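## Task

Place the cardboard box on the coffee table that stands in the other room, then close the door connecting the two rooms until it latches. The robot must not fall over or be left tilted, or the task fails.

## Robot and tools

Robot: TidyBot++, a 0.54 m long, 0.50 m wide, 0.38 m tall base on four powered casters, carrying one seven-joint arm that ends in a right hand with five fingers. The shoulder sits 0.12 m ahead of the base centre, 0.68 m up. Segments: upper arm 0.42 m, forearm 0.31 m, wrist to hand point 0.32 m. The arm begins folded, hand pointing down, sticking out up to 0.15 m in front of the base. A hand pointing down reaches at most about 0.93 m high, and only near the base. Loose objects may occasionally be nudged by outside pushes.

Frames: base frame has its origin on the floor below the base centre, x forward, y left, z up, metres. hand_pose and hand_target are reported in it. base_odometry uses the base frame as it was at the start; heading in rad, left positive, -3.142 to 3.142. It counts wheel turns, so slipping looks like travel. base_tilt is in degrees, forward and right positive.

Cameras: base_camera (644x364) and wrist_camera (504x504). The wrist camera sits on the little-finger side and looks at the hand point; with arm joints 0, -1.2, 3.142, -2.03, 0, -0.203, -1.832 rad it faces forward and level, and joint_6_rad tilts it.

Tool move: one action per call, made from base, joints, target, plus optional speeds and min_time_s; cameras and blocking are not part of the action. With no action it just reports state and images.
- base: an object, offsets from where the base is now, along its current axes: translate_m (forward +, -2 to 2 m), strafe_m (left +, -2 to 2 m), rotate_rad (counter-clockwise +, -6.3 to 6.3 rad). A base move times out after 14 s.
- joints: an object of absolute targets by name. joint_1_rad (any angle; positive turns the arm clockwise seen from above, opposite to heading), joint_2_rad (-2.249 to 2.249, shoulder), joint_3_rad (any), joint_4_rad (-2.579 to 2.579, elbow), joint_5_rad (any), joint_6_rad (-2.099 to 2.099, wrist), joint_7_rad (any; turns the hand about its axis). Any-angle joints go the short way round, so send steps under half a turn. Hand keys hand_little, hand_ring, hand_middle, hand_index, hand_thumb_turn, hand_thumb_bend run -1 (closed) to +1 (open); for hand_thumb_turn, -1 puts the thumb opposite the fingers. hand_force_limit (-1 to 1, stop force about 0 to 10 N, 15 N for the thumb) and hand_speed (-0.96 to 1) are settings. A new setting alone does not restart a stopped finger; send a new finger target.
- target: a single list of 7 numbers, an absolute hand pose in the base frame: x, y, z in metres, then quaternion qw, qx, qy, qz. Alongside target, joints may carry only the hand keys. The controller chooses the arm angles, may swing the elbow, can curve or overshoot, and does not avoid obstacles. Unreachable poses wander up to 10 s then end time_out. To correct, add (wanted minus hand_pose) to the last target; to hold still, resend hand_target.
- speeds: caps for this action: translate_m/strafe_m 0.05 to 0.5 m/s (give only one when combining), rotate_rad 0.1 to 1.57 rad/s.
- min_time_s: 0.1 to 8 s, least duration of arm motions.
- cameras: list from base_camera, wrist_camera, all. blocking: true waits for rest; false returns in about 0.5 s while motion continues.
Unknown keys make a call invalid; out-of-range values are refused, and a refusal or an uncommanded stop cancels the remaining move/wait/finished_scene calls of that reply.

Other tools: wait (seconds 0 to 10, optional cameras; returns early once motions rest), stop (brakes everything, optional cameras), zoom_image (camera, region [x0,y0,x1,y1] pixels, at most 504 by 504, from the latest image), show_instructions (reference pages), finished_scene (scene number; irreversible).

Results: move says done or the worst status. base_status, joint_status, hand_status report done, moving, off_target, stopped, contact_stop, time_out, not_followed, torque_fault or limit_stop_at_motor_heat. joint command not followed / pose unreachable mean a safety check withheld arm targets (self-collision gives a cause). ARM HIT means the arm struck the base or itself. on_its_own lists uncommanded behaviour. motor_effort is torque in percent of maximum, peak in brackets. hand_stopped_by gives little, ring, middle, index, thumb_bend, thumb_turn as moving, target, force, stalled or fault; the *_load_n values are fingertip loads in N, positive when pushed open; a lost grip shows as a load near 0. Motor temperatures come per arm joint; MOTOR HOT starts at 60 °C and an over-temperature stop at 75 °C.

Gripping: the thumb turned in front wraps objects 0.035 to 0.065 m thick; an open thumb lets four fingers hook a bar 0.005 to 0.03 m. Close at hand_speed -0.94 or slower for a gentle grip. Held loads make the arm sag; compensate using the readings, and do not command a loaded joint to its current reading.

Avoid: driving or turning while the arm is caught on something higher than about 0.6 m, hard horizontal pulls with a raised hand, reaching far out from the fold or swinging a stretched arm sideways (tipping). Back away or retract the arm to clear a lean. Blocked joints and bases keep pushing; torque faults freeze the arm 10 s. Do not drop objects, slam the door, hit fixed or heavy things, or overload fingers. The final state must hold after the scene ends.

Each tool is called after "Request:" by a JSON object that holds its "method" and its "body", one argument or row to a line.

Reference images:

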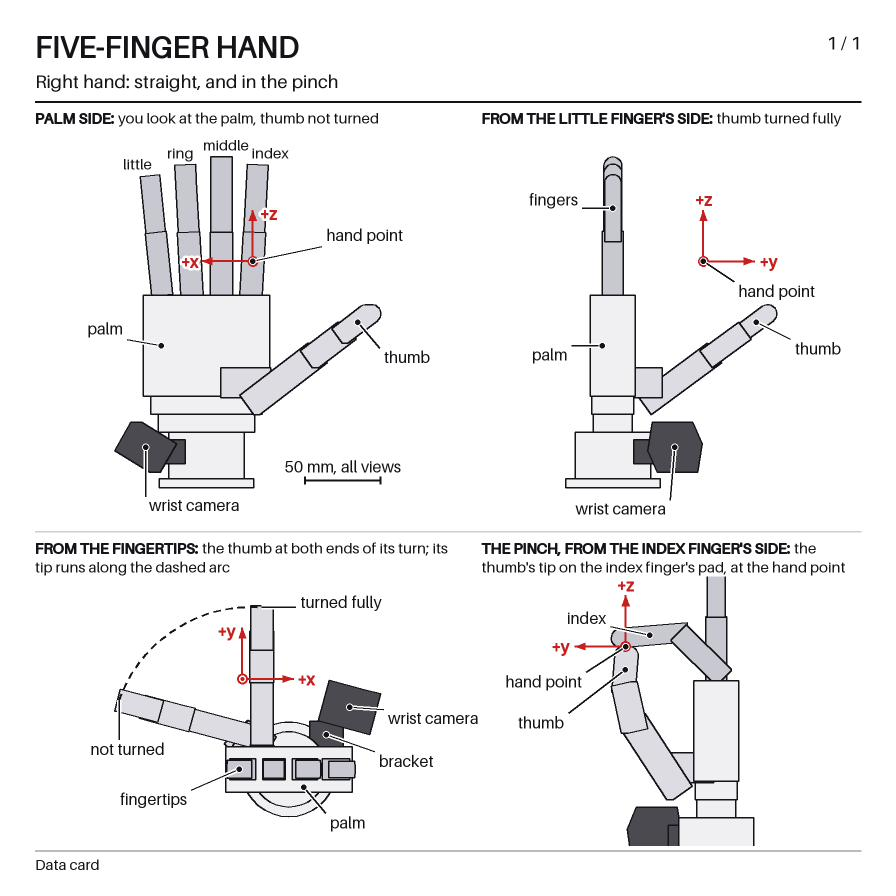

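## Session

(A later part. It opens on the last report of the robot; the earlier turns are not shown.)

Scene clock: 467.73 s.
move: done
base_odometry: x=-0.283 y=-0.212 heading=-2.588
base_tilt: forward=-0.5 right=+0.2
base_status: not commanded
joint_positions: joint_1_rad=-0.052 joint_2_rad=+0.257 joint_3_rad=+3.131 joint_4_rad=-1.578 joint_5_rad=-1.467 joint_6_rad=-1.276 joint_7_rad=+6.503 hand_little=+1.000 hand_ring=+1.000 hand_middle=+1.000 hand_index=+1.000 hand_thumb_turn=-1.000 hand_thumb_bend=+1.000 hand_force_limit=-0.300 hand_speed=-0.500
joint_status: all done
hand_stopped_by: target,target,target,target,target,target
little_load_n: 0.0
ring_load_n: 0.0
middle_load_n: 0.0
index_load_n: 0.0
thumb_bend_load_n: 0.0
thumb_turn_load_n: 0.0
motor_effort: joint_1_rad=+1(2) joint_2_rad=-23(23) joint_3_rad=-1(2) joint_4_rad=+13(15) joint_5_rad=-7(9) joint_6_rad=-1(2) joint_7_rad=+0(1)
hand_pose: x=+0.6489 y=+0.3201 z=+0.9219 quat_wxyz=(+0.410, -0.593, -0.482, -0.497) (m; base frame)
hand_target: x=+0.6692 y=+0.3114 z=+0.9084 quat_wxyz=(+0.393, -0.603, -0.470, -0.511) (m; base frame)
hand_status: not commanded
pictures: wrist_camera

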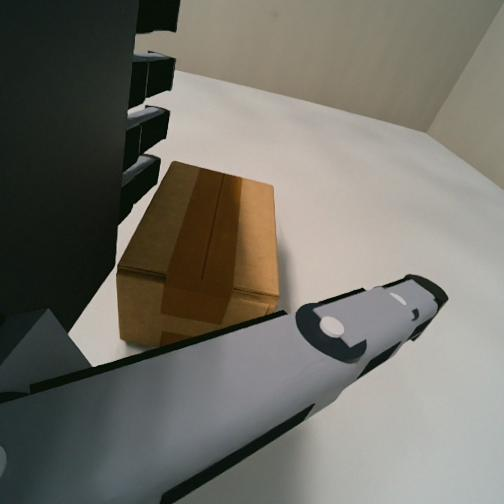

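Request:
{"method": "move", "body": {
  "joints": {"joint_1_rad":-0.04,"joint_2_rad":0.283,"joint_3_rad":3.12,"joint_4_rad":-1.65,"joint_5_rad":-1.49,"joint_6_rad":-1.22,"joint_7_rad":0.3},
  "min_time_s": 1,
  "cameras": ["wrist_camera"]
}}

Scene clock: 478.87 s.
move: done
base_odometry: x=-0.283 y=-0.212 heading=-2.588
base_tilt: forward=-0.4 right=+0.3
base_status: not commanded
joint_positions: joint_1_rad=-0.052 joint_2_rad=+0.261 joint_3_rad=+3.131 joint_4_rad=-1.627 joint_5_rad=-1.467 joint_6_rad=-1.276 joint_7_rad=+6.533 hand_little=+1.000 hand_ring=+1.000 hand_middle=+1.000 hand_index=+1.000 hand_thumb_turn=-1.000 hand_thumb_bend=+1.000 hand_force_limit=-0.300 hand_speed=-0.500
joint_status: all done
hand_stopped_by: target,target,target,target,target,target
little_load_n: 0.0
ring_load_n: 0.0
middle_load_n: 0.0
index_load_n: 0.0
thumb_bend_load_n: 0.0
thumb_turn_load_n: 0.0
motor_effort: joint_1_rad=+1(1) joint_2_rad=-22(23) joint_3_rad=-1(2) joint_4_rad=+13(15) joint_5_rad=-7(9) joint_6_rad=-1(2) joint_7_rad=+0(1)
hand_pose: x=+0.6421 y=+0.3198 z=+0.9000 quat_wxyz=(+0.415, -0.600, -0.481, -0.487) (m; base frame)
hand_target: x=+0.6623 y=+0.3111 z=+0.8832 quat_wxyz=(+0.398, -0.612, -0.468, -0.498) (m; base frame)
hand_status: not commanded
pictures: wrist_camera

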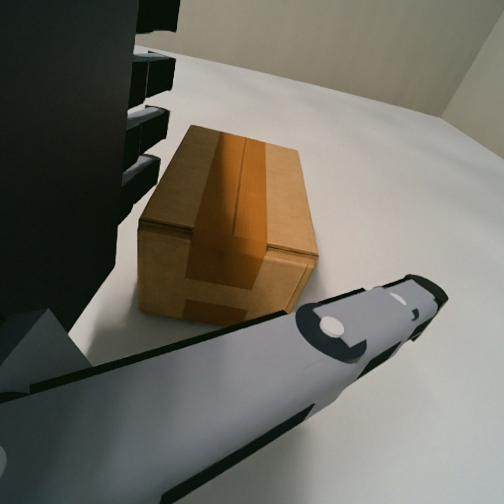

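Request:
{"method": "move", "body": {
  "joints": {"hand_force_limit":-0.35,"hand_speed":-0.93,"hand_index":-0.9,"hand_middle":-0.9,"hand_thumb_bend":-0.6},
  "cameras": ["wrist_camera"]
}}

Scene clock: 489.40 s.
move: off_target
base_odometry: x=-0.283 y=-0.212 heading=-2.588
base_tilt: forward=-0.4 right=+0.3
base_status: not commanded
joint_positions: joint_1_rad=-0.052 joint_2_rad=+0.261 joint_3_rad=+3.131 joint_4_rad=-1.627 joint_5_rad=-1.467 joint_6_rad=-1.276 joint_7_rad=+6.534 hand_little=+1.000 hand_ring=+1.000 hand_middle=+0.372 hand_index=+0.371 hand_thumb_turn=-1.000 hand_thumb_bend=+0.678 hand_force_limit=-0.350 hand_speed=-0.930
joint_status: hand_middle off_target (ended at +0.372, target -0.900); hand_index off_target (ended at +0.371, target -0.900); hand_thumb_bend off_target (ended at +0.678, target -0.600); the others done
hand_stopped_by: target,target,force,force,force,target
little_load_n: 0.0
ring_load_n: 0.0
middle_load_n: 3.0
index_load_n: 3.5
thumb_bend_load_n: 4.5
thumb_turn_load_n: 0.5
motor_effort: joint_1_rad=+0(1) joint_2_rad=-21(23) joint_3_rad=-1(2) joint_4_rad=+13(14) joint_5_rad=-7(9) joint_6_rad=-1(2) joint_7_rad=+0(1)
hand_pose: x=+0.6421 y=+0.3197 z=+0.9000 quat_wxyz=(+0.414, -0.599, -0.481, -0.487) (m; base frame)
hand_target: x=+0.6623 y=+0.3111 z=+0.8832 quat_wxyz=(+0.398, -0.612, -0.468, -0.498) (m; base frame)
hand_status: not commanded
pictures: wrist_camera

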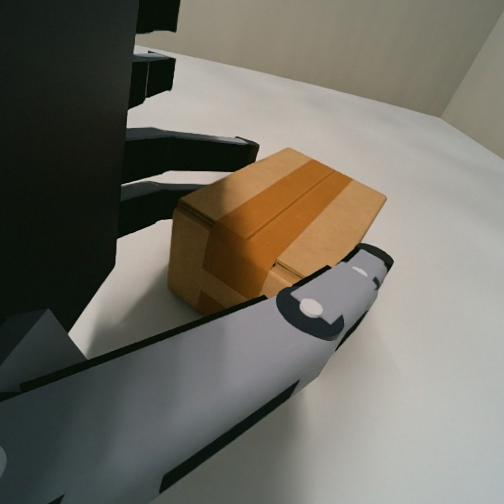

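Request:
{"method": "move", "body": {
  "joints": {"hand_force_limit":-0.1,"hand_index":-0.92,"hand_middle":-0.92,"hand_thumb_bend":-0.62},
  "cameras": ["wrist_camera"]
}}

Request:
{"method": "move", "body": {
  "joints": {"joint_1_rad":-0.04,"joint_2_rad":0.265,"joint_3_rad":3.12,"joint_4_rad":-1.52,"joint_5_rad":-1.49,"joint_6_rad":-1.22,"joint_7_rad":0.25},
  "min_time_s": 2,
  "cameras": ["wrist_camera"]
}}

Scene clock: 493.70 s.
move: off_target
base_odometry: x=-0.283 y=-0.212 heading=-2.588
base_tilt: forward=-0.5 right=+0.2
base_status: not commanded
joint_positions: joint_1_rad=-0.052 joint_2_rad=+0.261 joint_3_rad=+3.131 joint_4_rad=-1.627 joint_5_rad=-1.467 joint_6_rad=-1.276 joint_7_rad=+6.534 hand_little=+1.000 hand_ring=+1.000 hand_middle=+0.361 hand_index=+0.366 hand_thumb_turn=-1.000 hand_thumb_bend=+0.675 hand_force_limit=-0.100 hand_speed=-0.930
joint_status: hand_middle off_target (ended at +0.361, target -0.920); hand_index off_target (ended at +0.366, target -0.920); hand_thumb_bend off_target (ended at +0.675, target -0.620); the others done
hand_stopped_by: target,target,force,force,force,target
little_load_n: -0.5
ring_load_n: 0.5
middle_load_n: 3.0
index_load_n: 1.5
thumb_bend_load_n: 3.5
thumb_turn_load_n: 0.5
motor_effort: joint_1_rad=+0(1) joint_2_rad=-22(22) joint_3_rad=-1(1) joint_4_rad=+13(14) joint_5_rad=-8(8) joint_6_rad=-1(2) joint_7_rad=+0(0)
hand_pose: x=+0.6421 y=+0.3197 z=+0.9000 quat_wxyz=(+0.414, -0.599, -0.481, -0.487) (m; base frame)
hand_target: x=+0.6623 y=+0.3111 z=+0.8832 quat_wxyz=(+0.398, -0.612, -0.468, -0.498) (m; base frame)
hand_status: not commanded
pictures: wrist_camera

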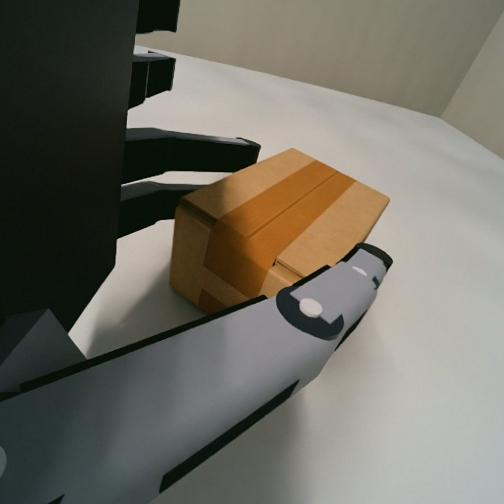

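Scene clock: 496.00 s.
move: done
base_odometry: x=-0.283 y=-0.212 heading=-2.588
base_tilt: forward=-0.5 right=+0.3
base_status: not commanded
joint_positions: joint_1_rad=-0.052 joint_2_rad=+0.261 joint_3_rad=+3.131 joint_4_rad=-1.547 joint_5_rad=-1.467 joint_6_rad=-1.275 joint_7_rad=+6.534 hand_little=+1.000 hand_ring=+1.000 hand_middle=+0.360 hand_index=+0.366 hand_thumb_turn=-1.000 hand_thumb_bend=+0.674 hand_force_limit=-0.100 hand_speed=-0.930
joint_status: all done
hand_stopped_by: target,target,force,force,force,target
little_load_n: 0.0
ring_load_n: 0.0
middle_load_n: 0.0
index_load_n: 0.0
thumb_bend_load_n: 0.0
thumb_turn_load_n: 0.0
motor_effort: joint_1_rad=+1(2) joint_2_rad=-22(23) joint_3_rad=-1(2) joint_4_rad=+14(15) joint_5_rad=-8(9) joint_6_rad=-1(2) joint_7_rad=+0(1)
hand_pose: x=+0.6563 y=+0.3203 z=+0.9353 quat_wxyz=(+0.396, -0.579, -0.496, -0.512) (m; base frame)
hand_target: x=+0.6790 y=+0.3118 z=+0.9497 quat_wxyz=(+0.378, -0.584, -0.480, -0.535) (m; base frame)
hand_status: not commanded
pictures: wrist_camera

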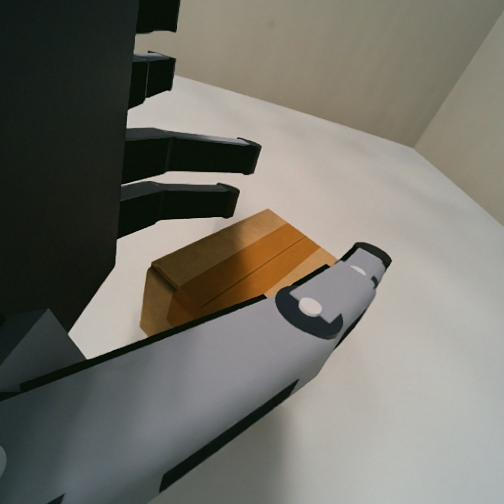

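Request:
{"method": "move", "body": {
  "joints": {"hand_speed":-0.2,"hand_index":1,"hand_middle":1,"hand_thumb_bend":1,"joint_2_rad":0.25,"joint_4_rad":-1.44,"joint_6_rad":-0.95,"joint_7_rad":0.1},
  "min_time_s": 2,
  "cameras": ["wrist_camera"]
}}

Scene clock: 549.90 s.
move: done
base_odometry: x=-0.283 y=-0.212 heading=-2.588
base_tilt: forward=-0.5 right=+0.2
base_status: not commanded
joint_positions: joint_1_rad=-0.052 joint_2_rad=+0.261 joint_3_rad=+3.131 joint_4_rad=-1.468 joint_5_rad=-1.467 joint_6_rad=-1.009 joint_7_rad=+6.433 hand_little=+1.000 hand_ring=+1.000 hand_middle=+1.000 hand_index=+1.000 hand_thumb_turn=-1.000 hand_thumb_bend=+1.000 hand_force_limit=-0.100 hand_speed=-0.200
joint_status: all done
hand_stopped_by: target,target,target,target,target,target
little_load_n: 0.0
ring_load_n: 0.0
middle_load_n: 0.0
index_load_n: 0.0
thumb_bend_load_n: 0.0
thumb_turn_load_n: 0.5
motor_effort: joint_1_rad=+1(1) joint_2_rad=-24(25) joint_3_rad=+0(2) joint_4_rad=+15(16) joint_5_rad=-7(8) joint_6_rad=+1(2) joint_7_rad=+0(1)
hand_pose: x=+0.7378 y=+0.2744 z=+0.9586 quat_wxyz=(+0.314, -0.640, -0.417, -0.563) (m; base frame)
hand_target: x=+0.7521 y=+0.2611 z=+0.9829 quat_wxyz=(+0.308, -0.647, -0.382, -0.583) (m; base frame)
hand_status: not commanded
pictures: wrist_camera

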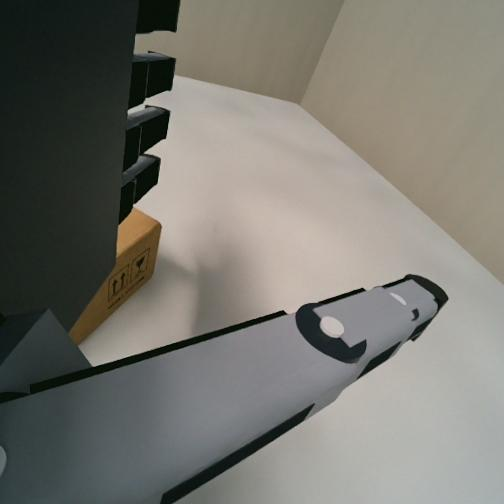

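Request:
{"method": "move", "body": {
  "base": {"translate_m":-0.09},
  "speeds": {"translate_m":0.2},
  "cameras": ["wrist_camera"]
}}

Scene clock: 553.37 s.
move: done
base_odometry: x=-0.206 y=-0.165 heading=-2.588
base_tilt: forward=-0.5 right=+0.3
base_status: done
joint_positions: joint_1_rad=-0.052 joint_2_rad=+0.252 joint_3_rad=+3.131 joint_4_rad=-1.466 joint_5_rad=-1.467 joint_6_rad=-1.003 joint_7_rad=+6.433 hand_little=+1.000 hand_ring=+1.000 hand_middle=+1.000 hand_index=+1.000 hand_thumb_turn=-1.000 hand_thumb_bend=+1.000 hand_force_limit=-0.100 hand_speed=-0.200
joint_status: not commanded
hand_stopped_by: target,target,target,target,target,target
little_load_n: 0.0
ring_load_n: 0.0
middle_load_n: 0.5
index_load_n: -0.5
thumb_bend_load_n: 0.0
thumb_turn_load_n: 0.0
motor_effort: joint_1_rad=+1(1) joint_2_rad=-24(28) joint_3_rad=+0(2) joint_4_rad=+15(16) joint_5_rad=-7(8) joint_6_rad=+0(1) joint_7_rad=+0(0)
hand_pose: x=+0.7368 y=+0.2732 z=+0.9654 quat_wxyz=(+0.311, -0.638, -0.417, -0.568) (m; base frame)
hand_target: x=+0.7521 y=+0.2611 z=+0.9829 quat_wxyz=(+0.308, -0.647, -0.382, -0.583) (m; base frame)
hand_status: not commanded
pictures: wrist_camera

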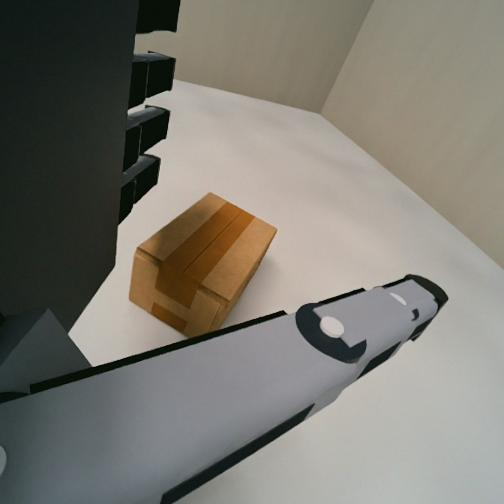

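Request:
{"method": "move", "body": {
  "joints": {"joint_1_rad":0.01,"joint_2_rad":0.057,"joint_3_rad":3.13,"joint_4_rad":-1.72,"joint_5_rad":-1.58,"joint_6_rad":-0.65,"joint_7_rad":0.06},
  "min_time_s": 2,
  "base": {"translate_m":0.02,"strafe_m":0.13},
  "cameras": ["wrist_camera"]
}}

Scene clock: 577.33 s.
move: done
base_odometry: x=-0.154 y=-0.286 heading=-2.587
base_tilt: forward=-0.4 right=+0.3
base_status: done
joint_positions: joint_1_rad=-0.014 joint_2_rad=+0.073 joint_3_rad=+3.129 joint_4_rad=-1.697 joint_5_rad=-1.535 joint_6_rad=-0.709 joint_7_rad=+6.393 hand_little=+1.000 hand_ring=+1.000 hand_middle=+1.000 hand_index=+1.000 hand_thumb_turn=-1.000 hand_thumb_bend=+1.000 hand_force_limit=-0.100 hand_speed=-0.200
joint_status: all done
hand_stopped_by: target,target,target,target,target,target
little_load_n: 0.0
ring_load_n: 0.0
middle_load_n: 0.0
index_load_n: 0.0
thumb_bend_load_n: 0.0
thumb_turn_load_n: 0.5
motor_effort: joint_1_rad=+1(3) joint_2_rad=-19(24) joint_3_rad=+1(3) joint_4_rad=+16(16) joint_5_rad=-5(8) joint_6_rad=+0(2) joint_7_rad=+0(1)
hand_pose: x=+0.7274 y=+0.1775 z=+0.9539 quat_wxyz=(+0.233, -0.712, -0.282, -0.599) (m; base frame)
hand_target: x=+0.7327 y=+0.1476 z=+0.9525 quat_wxyz=(+0.233, -0.728, -0.220, -0.606) (m; base frame)
hand_status: not commanded
pictures: wrist_camera

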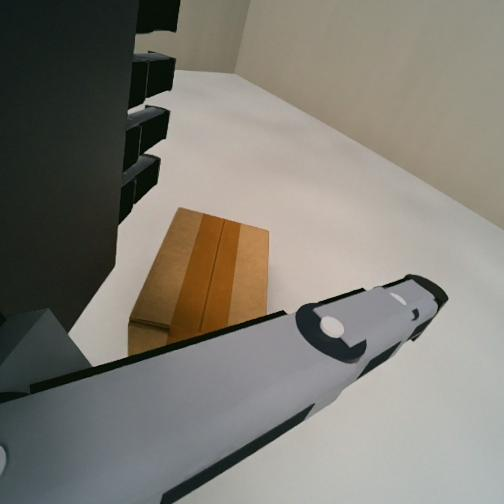

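Request:
{"method": "move", "body": {
  "joints": {"joint_1_rad":0.01,"joint_2_rad":0.075,"joint_3_rad":3.13,"joint_4_rad":-1.81,"joint_5_rad":-1.71,"joint_6_rad":-0.66,"joint_7_rad":0.21},
  "min_time_s": 1.5,
  "cameras": ["wrist_camera"]
}}

Scene clock: 595.00 s.
move: done
base_odometry: x=-0.154 y=-0.286 heading=-2.587
base_tilt: forward=-0.5 right=+0.3
base_status: not commanded
joint_positions: joint_1_rad=-0.014 joint_2_rad=+0.073 joint_3_rad=+3.129 joint_4_rad=-1.786 joint_5_rad=-1.664 joint_6_rad=-0.708 joint_7_rad=+6.444 hand_little=+1.000 hand_ring=+1.000 hand_middle=+1.000 hand_index=+1.000 hand_thumb_turn=-1.000 hand_thumb_bend=+1.000 hand_force_limit=-0.100 hand_speed=-0.200
joint_status: all done
hand_stopped_by: target,target,target,target,target,target
little_load_n: 0.0
ring_load_n: 0.0
middle_load_n: 0.0
index_load_n: 0.0
thumb_bend_load_n: 0.0
thumb_turn_load_n: 0.0
motor_effort: joint_1_rad=+1(2) joint_2_rad=-19(20) joint_3_rad=+0(1) joint_4_rad=+15(17) joint_5_rad=-5(7) joint_6_rad=+0(2) joint_7_rad=+0(1)
hand_pose: x=+0.7197 y=+0.1783 z=+0.9255 quat_wxyz=(+0.265, -0.722, -0.240, -0.593) (m; base frame)
hand_target: x=+0.7302 y=+0.1486 z=+0.9164 quat_wxyz=(+0.239, -0.732, -0.215, -0.601) (m; base frame)
hand_status: not commanded
pictures: wrist_camera

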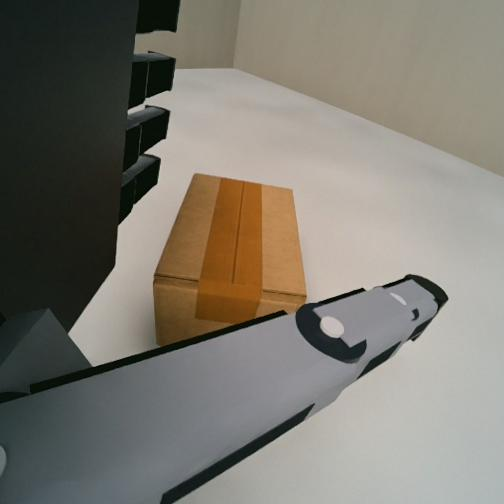

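Request:
{"method": "move", "body": {
  "base": {"translate_m":0.006},
  "speeds": {"translate_m":0.1}
}}

Request:
{"method": "move", "body": {
  "joints": {"joint_1_rad":0.01,"joint_2_rad":0.08,"joint_3_rad":3.13,"joint_4_rad":-1.885,"joint_5_rad":-1.8,"joint_6_rad":-0.67,"joint_7_rad":0.3},
  "min_time_s": 1.5
}}

Request:
{"method": "move", "body": {
  "base": {"translate_m":0.014},
  "speeds": {"translate_m":0.05},
  "cameras": ["wrist_camera"]
}}

Scene clock: 614.03 s.
move: done
base_odometry: x=-0.159 y=-0.289 heading=-2.587
base_tilt: forward=-0.4 right=+0.3
base_status: done
joint_positions: joint_1_rad=-0.013 joint_2_rad=+0.073 joint_3_rad=+3.129 joint_4_rad=-1.787 joint_5_rad=-1.666 joint_6_rad=-0.708 joint_7_rad=+6.444 hand_little=+1.000 hand_ring=+1.000 hand_middle=+1.000 hand_index=+1.000 hand_thumb_turn=-1.000 hand_thumb_bend=+1.000 hand_force_limit=-0.100 hand_speed=-0.200
joint_status: not commanded
hand_stopped_by: target,target,target,target,target,target
little_load_n: 0.0
ring_load_n: 0.0
middle_load_n: 0.0
index_load_n: -0.5
thumb_bend_load_n: 0.0
thumb_turn_load_n: 0.5
motor_effort: joint_1_rad=+1(1) joint_2_rad=-19(23) joint_3_rad=-1(1) joint_4_rad=+15(16) joint_5_rad=-5(6) joint_6_rad=-1(2) joint_7_rad=+0(0)
hand_pose: x=+0.7198 y=+0.1775 z=+0.9252 quat_wxyz=(+0.265, -0.722, -0.239, -0.593) (m; base frame)
hand_target: x=+0.7302 y=+0.1486 z=+0.9164 quat_wxyz=(+0.239, -0.732, -0.215, -0.601) (m; base frame)
hand_status: not commanded
pictures: none

Scene clock: 615.80 s.
move: done
base_odometry: x=-0.159 y=-0.289 heading=-2.587
base_tilt: forward=-0.5 right=+0.2
base_status: not commanded
joint_positions: joint_1_rad=-0.013 joint_2_rad=+0.073 joint_3_rad=+3.129 joint_4_rad=-1.861 joint_5_rad=-1.754 joint_6_rad=-0.708 joint_7_rad=+6.533 hand_little=+1.000 hand_ring=+1.000 hand_middle=+1.000 hand_index=+1.000 hand_thumb_turn=-1.000 hand_thumb_bend=+1.000 hand_force_limit=-0.100 hand_speed=-0.200
joint_status: all done
hand_stopped_by: target,target,target,target,target,target
little_load_n: 0.0
ring_load_n: 0.0
middle_load_n: 0.0
index_load_n: 0.0
thumb_bend_load_n: 0.0
thumb_turn_load_n: 0.5
motor_effort: joint_1_rad=+1(2) joint_2_rad=-18(19) joint_3_rad=+0(1) joint_4_rad=+15(16) joint_5_rad=-5(6) joint_6_rad=-2(3) joint_7_rad=+0(1)
hand_pose: x=+0.7133 y=+0.1750 z=+0.9013 quat_wxyz=(+0.269, -0.727, -0.227, -0.590) (m; base frame)
hand_target: x=+0.7225 y=+0.1482 z=+0.8886 quat_wxyz=(+0.246, -0.737, -0.204, -0.595) (m; base frame)
hand_status: not commanded
pictures: none

Scene clock: 616.57 s.
move: done
base_odometry: x=-0.171 y=-0.296 heading=-2.587
base_tilt: forward=-0.5 right=+0.2
base_status: done
joint_positions: joint_1_rad=-0.012 joint_2_rad=+0.074 joint_3_rad=+3.129 joint_4_rad=-1.862 joint_5_rad=-1.755 joint_6_rad=-0.708 joint_7_rad=+6.533 hand_little=+1.000 hand_ring=+1.000 hand_middle=+1.000 hand_index=+1.000 hand_thumb_turn=-1.000 hand_thumb_bend=+1.000 hand_force_limit=-0.100 hand_speed=-0.200
joint_status: not commanded
hand_stopped_by: target,target,target,target,target,target
little_load_n: 0.0
ring_load_n: 0.0
middle_load_n: 0.0
index_load_n: 0.0
thumb_bend_load_n: 0.0
thumb_turn_load_n: 0.0
motor_effort: joint_1_rad=+0(1) joint_2_rad=-18(20) joint_3_rad=+0(1) joint_4_rad=+15(16) joint_5_rad=-5(6) joint_6_rad=-2(3) joint_7_rad=+0(0)
hand_pose: x=+0.7135 y=+0.1747 z=+0.9004 quat_wxyz=(+0.269, -0.727, -0.226, -0.590) (m; base frame)
hand_target: x=+0.7225 y=+0.1482 z=+0.8886 quat_wxyz=(+0.246, -0.737, -0.204, -0.595) (m; base frame)
hand_status: not commanded
pictures: wrist_camera

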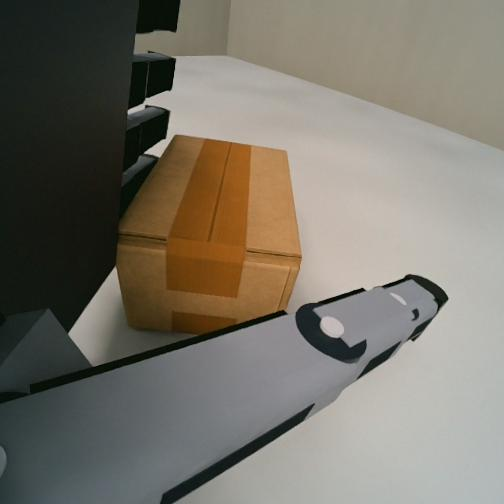

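Request:
{"method": "move", "body": {
  "joints": {"hand_force_limit":-0.3,"hand_speed":-0.92,"hand_thumb_bend":-0.5},
  "cameras": ["wrist_camera"]
}}

Scene clock: 632.87 s.
move: off_target
base_odometry: x=-0.171 y=-0.296 heading=-2.587
base_tilt: forward=-0.5 right=+0.3
base_status: not commanded
joint_positions: joint_1_rad=-0.012 joint_2_rad=+0.074 joint_3_rad=+3.129 joint_4_rad=-1.862 joint_5_rad=-1.755 joint_6_rad=-0.708 joint_7_rad=+6.533 hand_little=+1.000 hand_ring=+1.000 hand_middle=+1.000 hand_index=+1.000 hand_thumb_turn=-1.000 hand_thumb_bend=+0.305 hand_force_limit=-0.300 hand_speed=-0.920
joint_status: hand_thumb_bend off_target (ended at +0.305, target -0.500); the others done
hand_stopped_by: target,target,target,target,force,target
little_load_n: 0.0
ring_load_n: 0.0
middle_load_n: 0.0
index_load_n: 0.0
thumb_bend_load_n: 5.5
thumb_turn_load_n: 0.5
motor_effort: joint_1_rad=+1(1) joint_2_rad=-18(19) joint_3_rad=+0(1) joint_4_rad=+15(16) joint_5_rad=-5(6) joint_6_rad=-1(3) joint_7_rad=+0(1)
hand_pose: x=+0.7135 y=+0.1746 z=+0.9004 quat_wxyz=(+0.269, -0.727, -0.226, -0.590) (m; base frame)
hand_target: x=+0.7225 y=+0.1482 z=+0.8886 quat_wxyz=(+0.246, -0.737, -0.204, -0.595) (m; base frame)
hand_status: not commanded
pictures: wrist_camera

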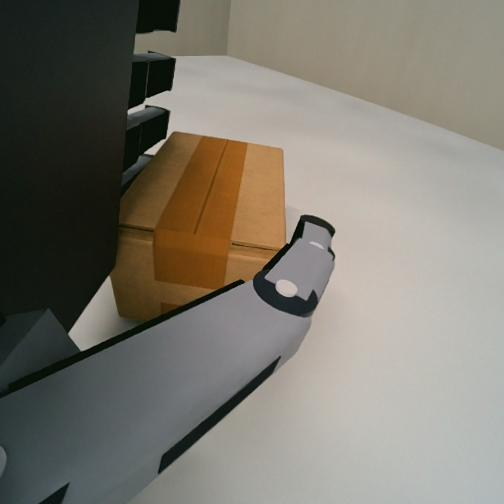

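Request:
{"method": "move", "body": {
  "joints": {"hand_force_limit":0.0,"hand_speed":-0.92,"hand_thumb_bend":-0.52}
}}

Request:
{"method": "move", "body": {
  "joints": {"hand_force_limit":-0.6,"hand_speed":-0.94,"hand_index":-0.5,"hand_middle":-0.5},
  "cameras": ["wrist_camera"]
}}

Scene clock: 636.80 s.
move: off_target
base_odometry: x=-0.171 y=-0.296 heading=-2.587
base_tilt: forward=-0.4 right=+0.2
base_status: not commanded
joint_positions: joint_1_rad=-0.012 joint_2_rad=+0.074 joint_3_rad=+3.129 joint_4_rad=-1.862 joint_5_rad=-1.755 joint_6_rad=-0.708 joint_7_rad=+6.533 hand_little=+1.000 hand_ring=+1.000 hand_middle=+1.000 hand_index=+1.000 hand_thumb_turn=-1.000 hand_thumb_bend=+0.297 hand_force_limit=+0.000 hand_speed=-0.920
joint_status: hand_thumb_bend off_target (ended at +0.297, target -0.520); the others done
hand_stopped_by: target,target,target,target,force,target
little_load_n: 0.0
ring_load_n: 0.0
middle_load_n: 0.0
index_load_n: 0.0
thumb_bend_load_n: 7.0
thumb_turn_load_n: 0.5
motor_effort: joint_1_rad=+1(1) joint_2_rad=-19(19) joint_3_rad=+0(1) joint_4_rad=+15(16) joint_5_rad=-5(6) joint_6_rad=-2(3) joint_7_rad=+0(0)
hand_pose: x=+0.7135 y=+0.1746 z=+0.9004 quat_wxyz=(+0.269, -0.727, -0.226, -0.590) (m; base frame)
hand_target: x=+0.7225 y=+0.1482 z=+0.8886 quat_wxyz=(+0.246, -0.737, -0.204, -0.595) (m; base frame)
hand_status: not commanded
pictures: none

Scene clock: 642.97 s.
move: off_target
base_odometry: x=-0.171 y=-0.296 heading=-2.587
base_tilt: forward=-0.4 right=+0.3
base_status: not commanded
joint_positions: joint_1_rad=-0.012 joint_2_rad=+0.074 joint_3_rad=+3.129 joint_4_rad=-1.862 joint_5_rad=-1.755 joint_6_rad=-0.708 joint_7_rad=+6.533 hand_little=+1.000 hand_ring=+1.000 hand_middle=+0.973 hand_index=+0.961 hand_thumb_turn=-1.000 hand_thumb_bend=+0.298 hand_force_limit=-0.600 hand_speed=-0.940
joint_status: hand_middle off_target (ended at +0.973, target -0.500); hand_index off_target (ended at +0.961, target -0.500); the others done
hand_stopped_by: target,target,force,force,force,target
little_load_n: 0.0
ring_load_n: 0.0
middle_load_n: 1.5
index_load_n: 2.0
thumb_bend_load_n: 9.5
thumb_turn_load_n: 0.5
motor_effort: joint_1_rad=+1(1) joint_2_rad=-19(19) joint_3_rad=+1(1) joint_4_rad=+15(16) joint_5_rad=-5(6) joint_6_rad=-2(3) joint_7_rad=+0(0)
hand_pose: x=+0.7135 y=+0.1746 z=+0.9004 quat_wxyz=(+0.269, -0.727, -0.226, -0.590) (m; base frame)
hand_target: x=+0.7225 y=+0.1482 z=+0.8886 quat_wxyz=(+0.246, -0.737, -0.204, -0.595) (m; base frame)
hand_status: not commanded
pictures: wrist_camera

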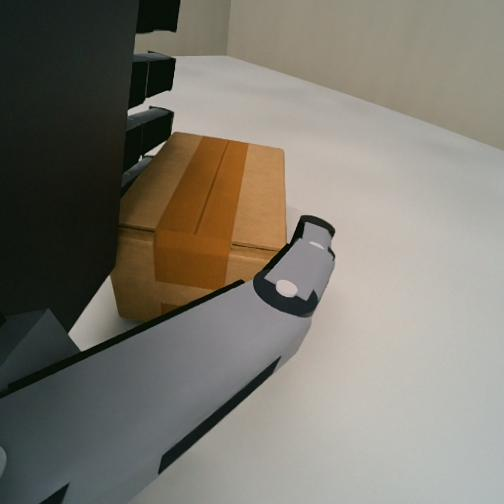

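Request:
{"method": "move", "body": {
  "joints": {"joint_1_rad":0.01,"joint_2_rad":0.06,"joint_3_rad":3.13,"joint_4_rad":-1.76,"joint_5_rad":-1.72,"joint_6_rad":-0.67,"joint_7_rad":0.22},
  "min_time_s": 2.5,
  "cameras": ["wrist_camera"]
}}

Scene clock: 648.30 s.
move: done
base_odometry: x=-0.171 y=-0.296 heading=-2.587
base_tilt: forward=-0.4 right=+0.2
base_status: not commanded
joint_positions: joint_1_rad=-0.012 joint_2_rad=+0.074 joint_3_rad=+3.129 joint_4_rad=-1.794 joint_5_rad=-1.755 joint_6_rad=-0.708 joint_7_rad=+6.533 hand_little=+1.000 hand_ring=+1.000 hand_middle=+0.973 hand_index=+0.961 hand_thumb_turn=-1.000 hand_thumb_bend=+0.298 hand_force_limit=-0.600 hand_speed=-0.940
joint_status: all done
hand_stopped_by: target,target,force,force,force,target
little_load_n: 0.0
ring_load_n: 0.0
middle_load_n: 1.5
index_load_n: 2.0
thumb_bend_load_n: 9.5
thumb_turn_load_n: 1.0
motor_effort: joint_1_rad=+1(2) joint_2_rad=-20(20) joint_3_rad=+0(1) joint_4_rad=+16(17) joint_5_rad=-6(7) joint_6_rad=-3(3) joint_7_rad=+0(1)
hand_pose: x=+0.7258 y=+0.1749 z=+0.9393 quat_wxyz=(+0.262, -0.707, -0.234, -0.614) (m; base frame)
hand_target: x=+0.7340 y=+0.1513 z=+0.9576 quat_wxyz=(+0.235, -0.708, -0.225, -0.627) (m; base frame)
hand_status: not commanded
pictures: wrist_camera

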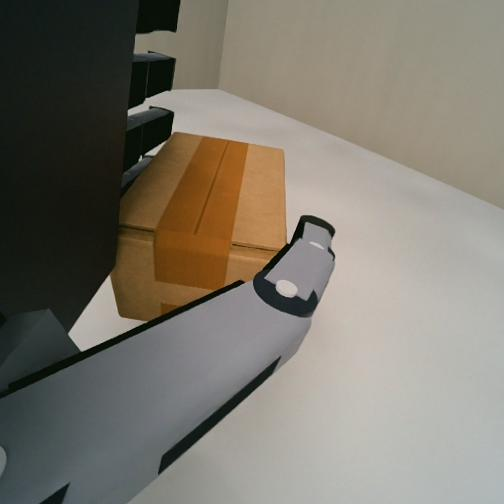

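Request:
{"method": "move", "body": {
  "joints": {"joint_1_rad":0.01,"joint_2_rad":0.05,"joint_3_rad":3.13,"joint_4_rad":-1.6,"joint_5_rad":-1.68,"joint_6_rad":-0.75,"joint_7_rad":0.18},
  "min_time_s": 2
}}

Request:
{"method": "move", "body": {
  "base": {"translate_m":-0.27,"strafe_m":-1.3,"rotate_rad":-3.14},
  "speeds": {"translate_m":0.4,"rotate_rad":0.8},
  "cameras": ["all"]
}}

Scene clock: 664.93 s.
move: done
base_odometry: x=-0.171 y=-0.296 heading=-2.587
base_tilt: forward=-0.5 right=+0.2
base_status: not commanded
joint_positions: joint_1_rad=-0.012 joint_2_rad=+0.073 joint_3_rad=+3.129 joint_4_rad=-1.634 joint_5_rad=-1.728 joint_6_rad=-0.708 joint_7_rad=+6.512 hand_little=+1.000 hand_ring=+1.000 hand_middle=+0.973 hand_index=+0.961 hand_thumb_turn=-1.000 hand_thumb_bend=+0.298 hand_force_limit=-0.600 hand_speed=-0.940
joint_status: all done
hand_stopped_by: target,target,force,force,force,target
little_load_n: 0.0
ring_load_n: 0.0
middle_load_n: 1.5
index_load_n: 2.0
thumb_bend_load_n: 9.5
thumb_turn_load_n: 1.0
motor_effort: joint_1_rad=+1(2) joint_2_rad=-20(21) joint_3_rad=-1(1) joint_4_rad=+17(18) joint_5_rad=-6(7) joint_6_rad=-1(3) joint_7_rad=+0(1)
hand_pose: x=+0.7429 y=+0.1760 z=+1.0290 quat_wxyz=(+0.243, -0.660, -0.257, -0.664) (m; base frame)
hand_target: x=+0.7319 y=+0.1750 z=+1.0548 quat_wxyz=(+0.245, -0.647, -0.270, -0.670) (m; base frame)
hand_status: not commanded
pictures: none

Scene clock: 669.70 s.
move: done
base_odometry: x=-0.626 y=+0.951 heading=+0.556
base_tilt: forward=-0.5 right=+0.2
base_status: done
joint_positions: joint_1_rad=+0.001 joint_2_rad=+0.071 joint_3_rad=+3.127 joint_4_rad=-1.633 joint_5_rad=-1.727 joint_6_rad=-0.708 joint_7_rad=+6.512 hand_little=+1.000 hand_ring=+1.000 hand_middle=+0.973 hand_index=+0.961 hand_thumb_turn=-1.000 hand_thumb_bend=+0.298 hand_force_limit=-0.600 hand_speed=-0.940
joint_status: not commanded
hand_stopped_by: target,target,force,force,force,target
little_load_n: 0.0
ring_load_n: 0.0
middle_load_n: 1.5
index_load_n: 2.0
thumb_bend_load_n: 9.5
thumb_turn_load_n: 1.0
motor_effort: joint_1_rad=+0(5) joint_2_rad=-20(24) joint_3_rad=+0(4) joint_4_rad=+17(17) joint_5_rad=-6(7) joint_6_rad=-1(3) joint_7_rad=+0(0)
hand_pose: x=+0.7441 y=+0.1694 z=+1.0305 quat_wxyz=(+0.239, -0.660, -0.254, -0.666) (m; base frame)
hand_target: x=+0.7319 y=+0.1750 z=+1.0548 quat_wxyz=(+0.245, -0.647, -0.270, -0.670) (m; base frame)
hand_status: not commanded
pictures: base_camera, wrist_camera

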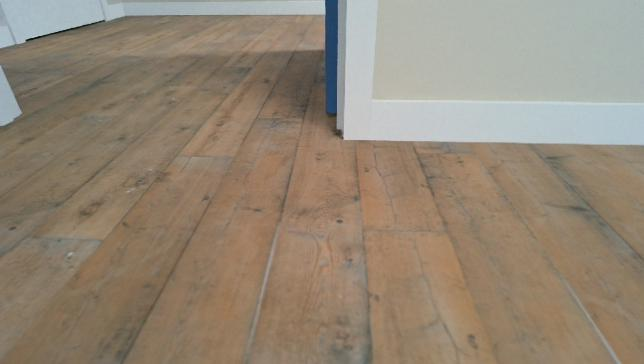

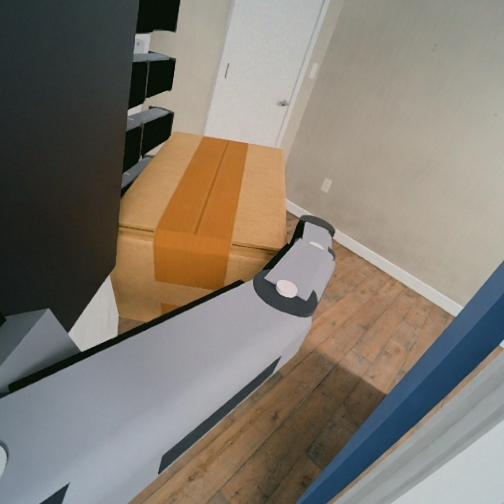

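Request:
{"method": "move", "body": {
  "base": {"strafe_m":0.38,"rotate_rad":-0.045},
  "cameras": ["base_camera"]
}}

Scene clock: 678.13 s.
move: done
base_odometry: x=-0.827 y=+1.274 heading=+0.510
base_tilt: forward=-0.5 right=+0.2
base_status: done
joint_positions: joint_1_rad=+0.008 joint_2_rad=+0.071 joint_3_rad=+3.130 joint_4_rad=-1.633 joint_5_rad=-1.726 joint_6_rad=-0.708 joint_7_rad=+6.512 hand_little=+1.000 hand_ring=+1.000 hand_middle=+0.973 hand_index=+0.961 hand_thumb_turn=-1.000 hand_thumb_bend=+0.298 hand_force_limit=-0.600 hand_speed=-0.940
joint_status: not commanded
hand_stopped_by: target,target,force,force,force,target
little_load_n: 0.0
ring_load_n: 0.0
middle_load_n: 1.5
index_load_n: 2.0
thumb_bend_load_n: 9.0
thumb_turn_load_n: 1.0
motor_effort: joint_1_rad=+0(3) joint_2_rad=-20(21) joint_3_rad=-1(4) joint_4_rad=+17(17) joint_5_rad=-6(7) joint_6_rad=-1(2) joint_7_rad=+0(0)
hand_pose: x=+0.7459 y=+0.1627 z=+1.0305 quat_wxyz=(+0.235, -0.661, -0.250, -0.667) (m; base frame)
hand_target: x=+0.7319 y=+0.1750 z=+1.0548 quat_wxyz=(+0.245, -0.647, -0.270, -0.670) (m; base frame)
hand_status: not commanded
pictures: base_camera

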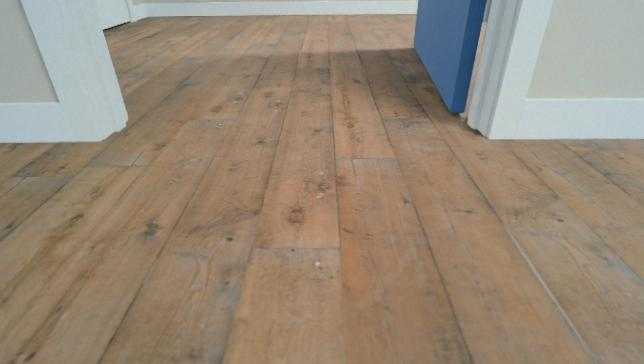

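Request:
{"method": "move", "body": {
  "base": {"strafe_m":0.06}
}}

Request:
{"method": "move", "body": {
  "base": {"translate_m":2.0},
  "speeds": {"translate_m":0.4},
  "cameras": ["all"]
}}

Scene clock: 695.67 s.
move: done
base_odometry: x=-0.856 y=+1.326 heading=+0.510
base_tilt: forward=-0.5 right=+0.2
base_status: done
joint_positions: joint_1_rad=+0.008 joint_2_rad=+0.071 joint_3_rad=+3.130 joint_4_rad=-1.633 joint_5_rad=-1.726 joint_6_rad=-0.708 joint_7_rad=+6.511 hand_little=+1.000 hand_ring=+1.000 hand_middle=+0.973 hand_index=+0.961 hand_thumb_turn=-1.000 hand_thumb_bend=+0.298 hand_force_limit=-0.600 hand_speed=-0.940
joint_status: not commanded
hand_stopped_by: target,target,force,force,force,target
little_load_n: 0.0
ring_load_n: 0.0
middle_load_n: 1.5
index_load_n: 2.0
thumb_bend_load_n: 9.5
thumb_turn_load_n: 1.0
motor_effort: joint_1_rad=+1(4) joint_2_rad=-20(21) joint_3_rad=-1(2) joint_4_rad=+17(17) joint_5_rad=-6(7) joint_6_rad=-1(3) joint_7_rad=+0(0)
hand_pose: x=+0.7456 y=+0.1634 z=+1.0306 quat_wxyz=(+0.235, -0.661, -0.251, -0.667) (m; base frame)
hand_target: x=+0.7319 y=+0.1750 z=+1.0548 quat_wxyz=(+0.245, -0.647, -0.270, -0.670) (m; base frame)
hand_status: not commanded
pictures: none

Scene clock: 701.77 s.
move: done
base_odometry: x=+0.889 y=+2.303 heading=+0.511
base_tilt: forward=-0.5 right=+0.3
base_status: done
joint_positions: joint_1_rad=+0.008 joint_2_rad=+0.059 joint_3_rad=+3.130 joint_4_rad=-1.632 joint_5_rad=-1.725 joint_6_rad=-0.708 joint_7_rad=+6.511 hand_little=+1.000 hand_ring=+1.000 hand_middle=+0.973 hand_index=+0.961 hand_thumb_turn=-1.000 hand_thumb_bend=+0.298 hand_force_limit=-0.600 hand_speed=-0.940
joint_status: not commanded
hand_stopped_by: target,target,force,force,force,target
little_load_n: 0.0
ring_load_n: 0.0
middle_load_n: 1.5
index_load_n: 2.0
thumb_bend_load_n: 9.5
thumb_turn_load_n: 1.0
motor_effort: joint_1_rad=+1(1) joint_2_rad=-20(23) joint_3_rad=+1(1) joint_4_rad=+17(18) joint_5_rad=-6(7) joint_6_rad=+0(2) joint_7_rad=+0(1)
hand_pose: x=+0.7415 y=+0.1634 z=+1.0382 quat_wxyz=(+0.233, -0.657, -0.253, -0.671) (m; base frame)
hand_target: x=+0.7319 y=+0.1750 z=+1.0548 quat_wxyz=(+0.245, -0.647, -0.270, -0.670) (m; base frame)
hand_status: not commanded
pictures: base_camera, wrist_camera

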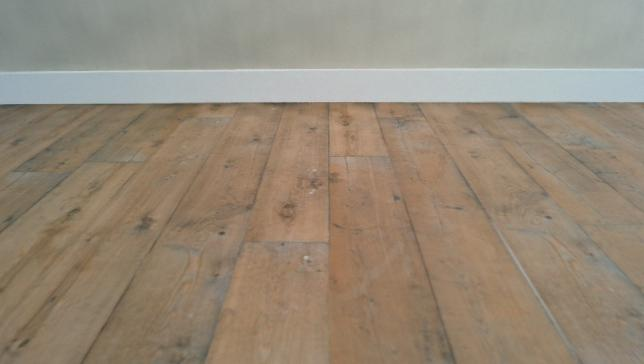

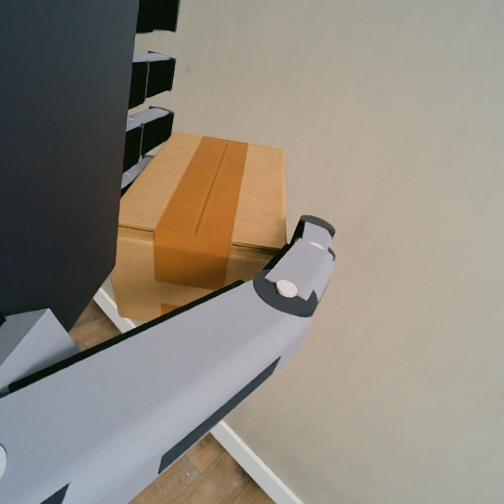

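Request:
{"method": "move", "body": {
  "base": {"translate_m":0.18,"rotate_rad":-1.57},
  "speeds": {"translate_m":0.12,"rotate_rad":0.8},
  "cameras": ["all"]
}}

Scene clock: 709.40 s.
move: done
base_odometry: x=+1.046 y=+2.391 heading=-1.059
base_tilt: forward=-0.5 right=+0.2
base_status: done
joint_positions: joint_1_rad=+0.008 joint_2_rad=+0.055 joint_3_rad=+3.129 joint_4_rad=-1.632 joint_5_rad=-1.725 joint_6_rad=-0.709 joint_7_rad=+6.511 hand_little=+1.000 hand_ring=+1.000 hand_middle=+0.973 hand_index=+0.961 hand_thumb_turn=-1.000 hand_thumb_bend=+0.298 hand_force_limit=-0.600 hand_speed=-0.940
joint_status: not commanded
hand_stopped_by: target,target,force,force,force,target
little_load_n: 0.0
ring_load_n: 0.0
middle_load_n: 1.5
index_load_n: 2.0
thumb_bend_load_n: 9.5
thumb_turn_load_n: 1.0
motor_effort: joint_1_rad=+1(3) joint_2_rad=-20(23) joint_3_rad=-1(3) joint_4_rad=+17(18) joint_5_rad=-6(7) joint_6_rad=-1(2) joint_7_rad=+0(0)
hand_pose: x=+0.7400 y=+0.1635 z=+1.0410 quat_wxyz=(+0.233, -0.656, -0.253, -0.672) (m; base frame)
hand_target: x=+0.7319 y=+0.1750 z=+1.0548 quat_wxyz=(+0.245, -0.647, -0.270, -0.670) (m; base frame)
hand_status: not commanded
pictures: base_camera, wrist_camera

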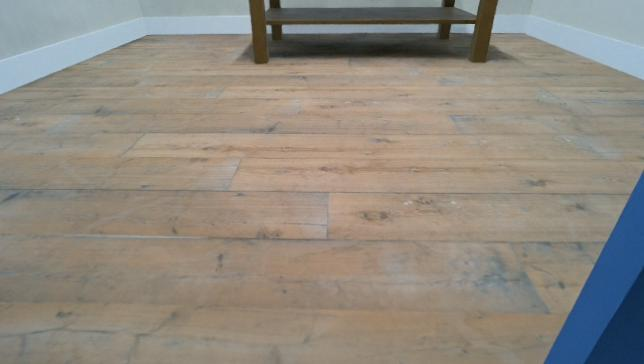

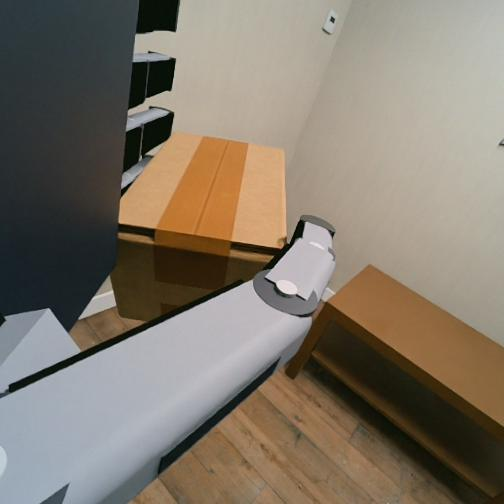

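Request:
{"method": "move", "body": {
  "base": {"strafe_m":0.07},
  "speeds": {"strafe_m":0.2}
}}

Request:
{"method": "move", "body": {
  "base": {"translate_m":0.9},
  "speeds": {"translate_m":0.3},
  "joints": {"joint_1_rad":0.0,"joint_2_rad":0.765,"joint_3_rad":3.14,"joint_4_rad":-2.175,"joint_5_rad":-2.415,"joint_6_rad":-1.285,"joint_7_rad":1.32},
  "min_time_s": 3.5,
  "cameras": ["all"]
}}

Scene clock: 764.13 s.
move: done
base_odometry: x=+1.107 y=+2.426 heading=-1.060
base_tilt: forward=-0.5 right=+0.2
base_status: done
joint_positions: joint_1_rad=+0.008 joint_2_rad=+0.055 joint_3_rad=+3.129 joint_4_rad=-1.632 joint_5_rad=-1.725 joint_6_rad=-0.709 joint_7_rad=+6.511 hand_little=+1.000 hand_ring=+1.000 hand_middle=+0.973 hand_index=+0.961 hand_thumb_turn=-1.000 hand_thumb_bend=+0.298 hand_force_limit=-0.600 hand_speed=-0.940
joint_status: not commanded
hand_stopped_by: target,target,force,force,force,target
little_load_n: 0.0
ring_load_n: 0.0
middle_load_n: 1.5
index_load_n: 2.0
thumb_bend_load_n: 10.0
thumb_turn_load_n: 1.0
motor_effort: joint_1_rad=+1(3) joint_2_rad=-19(20) joint_3_rad=+0(2) joint_4_rad=+17(17) joint_5_rad=-6(7) joint_6_rad=-1(2) joint_7_rad=+0(0)
hand_pose: x=+0.7400 y=+0.1635 z=+1.0410 quat_wxyz=(+0.233, -0.656, -0.253, -0.672) (m; base frame)
hand_target: x=+0.7319 y=+0.1750 z=+1.0548 quat_wxyz=(+0.245, -0.647, -0.270, -0.670) (m; base frame)
hand_status: not commanded
pictures: none

Scene clock: 768.27 s.
move: done
base_odometry: x=+1.547 y=+1.641 heading=-1.060
base_tilt: forward=-0.5 right=+0.3
base_status: done
joint_positions: joint_1_rad=+0.008 joint_2_rad=+0.757 joint_3_rad=+3.129 joint_4_rad=-2.158 joint_5_rad=-2.370 joint_6_rad=-1.205 joint_7_rad=+7.552 hand_little=+1.000 hand_ring=+1.000 hand_middle=+0.973 hand_index=+0.961 hand_thumb_turn=-1.000 hand_thumb_bend=+0.298 hand_force_limit=-0.600 hand_speed=-0.940
joint_status: all done
hand_stopped_by: target,target,force,force,force,target
little_load_n: 0.0
ring_load_n: 0.0
middle_load_n: 2.0
index_load_n: 2.0
thumb_bend_load_n: 10.0
thumb_turn_load_n: 1.0
motor_effort: joint_1_rad=+1(2) joint_2_rad=-29(32) joint_3_rad=-1(3) joint_4_rad=+7(19) joint_5_rad=-1(7) joint_6_rad=-7(9) joint_7_rad=+0(1)
hand_pose: x=+0.7458 y=+0.1652 z=+0.5811 quat_wxyz=(+0.269, -0.740, -0.221, -0.576) (m; base frame)
hand_target: x=+0.7502 y=+0.1606 z=+0.5976 quat_wxyz=(+0.262, -0.721, -0.216, -0.605) (m; base frame)
hand_status: not commanded
pictures: base_camera, wrist_camera

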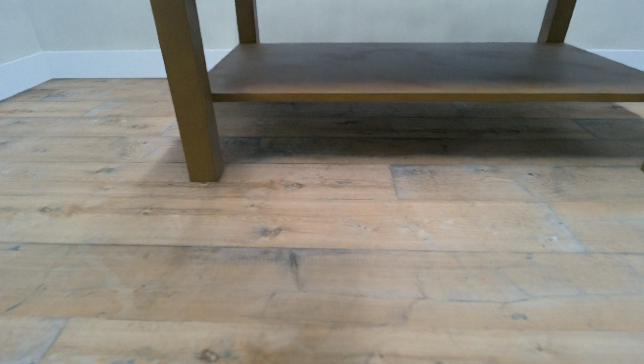

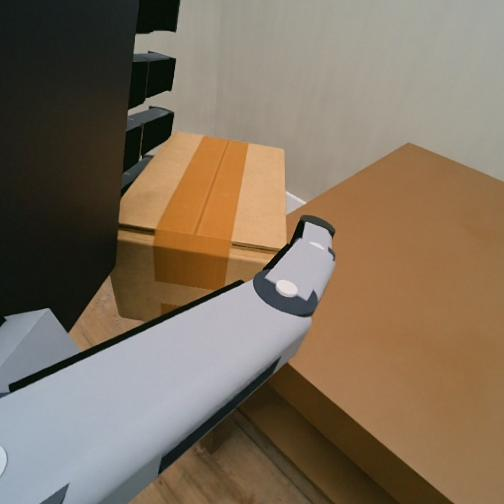

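Request:
{"method": "move", "body": {
  "base": {"translate_m":0.13,"strafe_m":-0.26},
  "speeds": {"translate_m":0.25}
}}

Request:
{"method": "move", "body": {
  "joints": {"joint_1_rad":0.0,"joint_2_rad":0.985,"joint_3_rad":3.14,"joint_4_rad":-2.135,"joint_5_rad":-2.445,"joint_6_rad":-1.44,"joint_7_rad":1.45},
  "min_time_s": 2,
  "cameras": ["all"]
}}

Scene clock: 775.40 s.
move: done
base_odometry: x=+1.384 y=+1.400 heading=-1.060
base_tilt: forward=-0.4 right=+0.3
base_status: done
joint_positions: joint_1_rad=+0.007 joint_2_rad=+0.757 joint_3_rad=+3.130 joint_4_rad=-2.161 joint_5_rad=-2.375 joint_6_rad=-1.208 joint_7_rad=+7.553 hand_little=+1.000 hand_ring=+1.000 hand_middle=+0.973 hand_index=+0.961 hand_thumb_turn=-1.000 hand_thumb_bend=+0.298 hand_force_limit=-0.600 hand_speed=-0.940
joint_status: not commanded
hand_stopped_by: target,target,force,force,force,target
little_load_n: 0.0
ring_load_n: 0.0
middle_load_n: 1.5
index_load_n: 2.0
thumb_bend_load_n: 9.5
thumb_turn_load_n: 1.0
motor_effort: joint_1_rad=+1(4) joint_2_rad=-29(29) joint_3_rad=-2(4) joint_4_rad=+7(7) joint_5_rad=-1(3) joint_6_rad=-7(8) joint_7_rad=+0(0)
hand_pose: x=+0.7450 y=+0.1650 z=+0.5808 quat_wxyz=(+0.269, -0.740, -0.219, -0.576) (m; base frame)
hand_target: x=+0.7502 y=+0.1606 z=+0.5976 quat_wxyz=(+0.262, -0.721, -0.216, -0.605) (m; base frame)
hand_status: not commanded
pictures: none

Scene clock: 777.70 s.
move: done
base_odometry: x=+1.384 y=+1.400 heading=-1.060
base_tilt: forward=-0.4 right=+0.3
base_status: not commanded
joint_positions: joint_1_rad=+0.007 joint_2_rad=+0.968 joint_3_rad=+3.130 joint_4_rad=-2.158 joint_5_rad=-2.401 joint_6_rad=-1.360 joint_7_rad=+7.682 hand_little=+1.000 hand_ring=+1.000 hand_middle=+0.973 hand_index=+0.961 hand_thumb_turn=-1.000 hand_thumb_bend=+0.298 hand_force_limit=-0.600 hand_speed=-0.940
joint_status: all done
hand_stopped_by: target,target,force,force,force,target
little_load_n: 0.0
ring_load_n: 0.0
middle_load_n: 1.5
index_load_n: 2.0
thumb_bend_load_n: 9.5
thumb_turn_load_n: 1.0
motor_effort: joint_1_rad=+1(2) joint_2_rad=-31(32) joint_3_rad=-3(4) joint_4_rad=+4(7) joint_5_rad=-1(3) joint_6_rad=-8(9) joint_7_rad=+0(1)
hand_pose: x=+0.7349 y=+0.1693 z=+0.5046 quat_wxyz=(+0.279, -0.741, -0.218, -0.571) (m; base frame)
hand_target: x=+0.7552 y=+0.1602 z=+0.5268 quat_wxyz=(+0.260, -0.714, -0.216, -0.613) (m; base frame)
hand_status: not commanded
pictures: base_camera, wrist_camera

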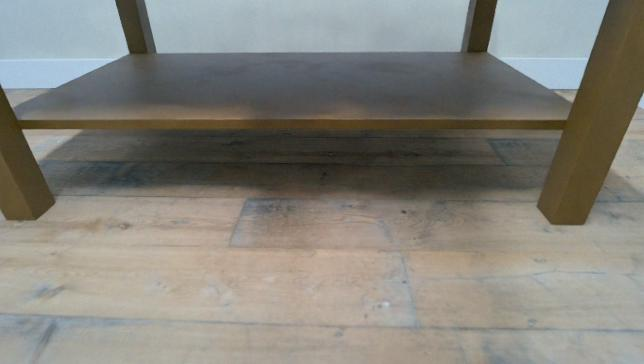

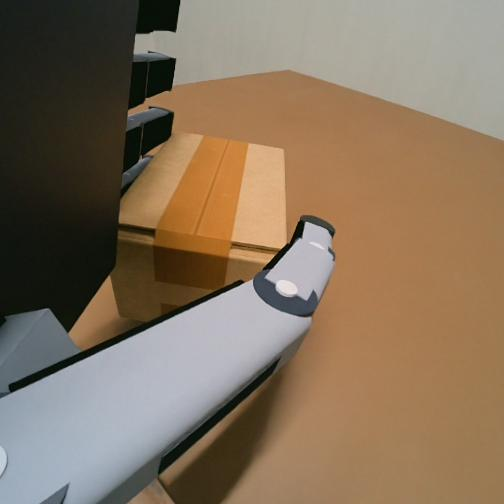

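Request:
{"method": "move", "body": {
  "base": {"translate_m":0.05},
  "speeds": {"translate_m":0.15}
}}

Request:
{"method": "move", "body": {
  "joints": {"joint_1_rad":0.0,"joint_2_rad":1.025,"joint_3_rad":3.14,"joint_4_rad":-2.128,"joint_5_rad":-2.45,"joint_6_rad":-1.465,"joint_7_rad":1.472},
  "min_time_s": 1.5,
  "cameras": ["wrist_camera"]
}}

Scene clock: 785.07 s.
move: done
base_odometry: x=+1.408 y=+1.356 heading=-1.060
base_tilt: forward=-0.4 right=+0.3
base_status: done
joint_positions: joint_1_rad=+0.007 joint_2_rad=+0.970 joint_3_rad=+3.130 joint_4_rad=-2.148 joint_5_rad=-2.405 joint_6_rad=-1.362 joint_7_rad=+7.683 hand_little=+1.000 hand_ring=+1.000 hand_middle=+0.973 hand_index=+0.961 hand_thumb_turn=-1.000 hand_thumb_bend=+0.298 hand_force_limit=-0.600 hand_speed=-0.940
joint_status: not commanded
hand_stopped_by: target,target,force,force,force,target
little_load_n: 0.0
ring_load_n: 0.0
middle_load_n: 1.5
index_load_n: 2.0
thumb_bend_load_n: 10.0
thumb_turn_load_n: 1.0
motor_effort: joint_1_rad=+1(2) joint_2_rad=-31(32) joint_3_rad=-2(3) joint_4_rad=+4(5) joint_5_rad=-1(1) joint_6_rad=-8(9) joint_7_rad=+0(0)
hand_pose: x=+0.7397 y=+0.1682 z=+0.5073 quat_wxyz=(+0.277, -0.738, -0.217, -0.576) (m; base frame)
hand_target: x=+0.7552 y=+0.1602 z=+0.5268 quat_wxyz=(+0.260, -0.714, -0.216, -0.613) (m; base frame)
hand_status: not commanded
pictures: none

Scene clock: 786.87 s.
move: done
base_odometry: x=+1.408 y=+1.356 heading=-1.060
base_tilt: forward=-0.5 right=+0.3
base_status: not commanded
joint_positions: joint_1_rad=+0.007 joint_2_rad=+1.004 joint_3_rad=+3.130 joint_4_rad=-2.148 joint_5_rad=-2.406 joint_6_rad=-1.385 joint_7_rad=+7.705 hand_little=+1.000 hand_ring=+1.000 hand_middle=+0.973 hand_index=+0.961 hand_thumb_turn=-1.000 hand_thumb_bend=+0.298 hand_force_limit=-0.600 hand_speed=-0.940
joint_status: all done
hand_stopped_by: target,target,force,force,force,target
little_load_n: 0.0
ring_load_n: 0.0
middle_load_n: 1.5
index_load_n: 2.0
thumb_bend_load_n: 9.5
thumb_turn_load_n: 1.0
motor_effort: joint_1_rad=+1(1) joint_2_rad=-31(31) joint_3_rad=-3(4) joint_4_rad=+3(5) joint_5_rad=+0(2) joint_6_rad=-7(9) joint_7_rad=+0(2)
hand_pose: x=+0.7359 y=+0.1691 z=+0.4940 quat_wxyz=(+0.278, -0.739, -0.218, -0.574) (m; base frame)
hand_target: x=+0.7543 y=+0.1595 z=+0.5125 quat_wxyz=(+0.259, -0.714, -0.216, -0.613) (m; base frame)
hand_status: not commanded
pictures: wrist_camera

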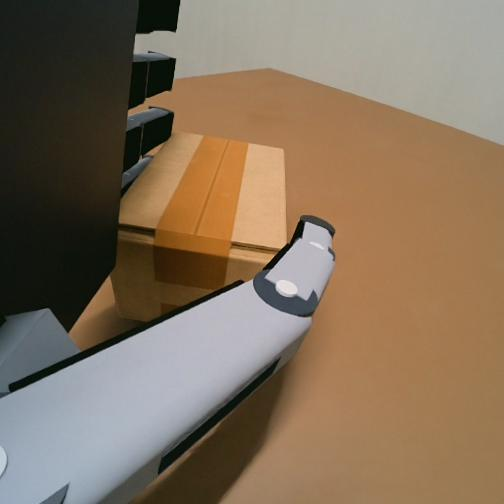

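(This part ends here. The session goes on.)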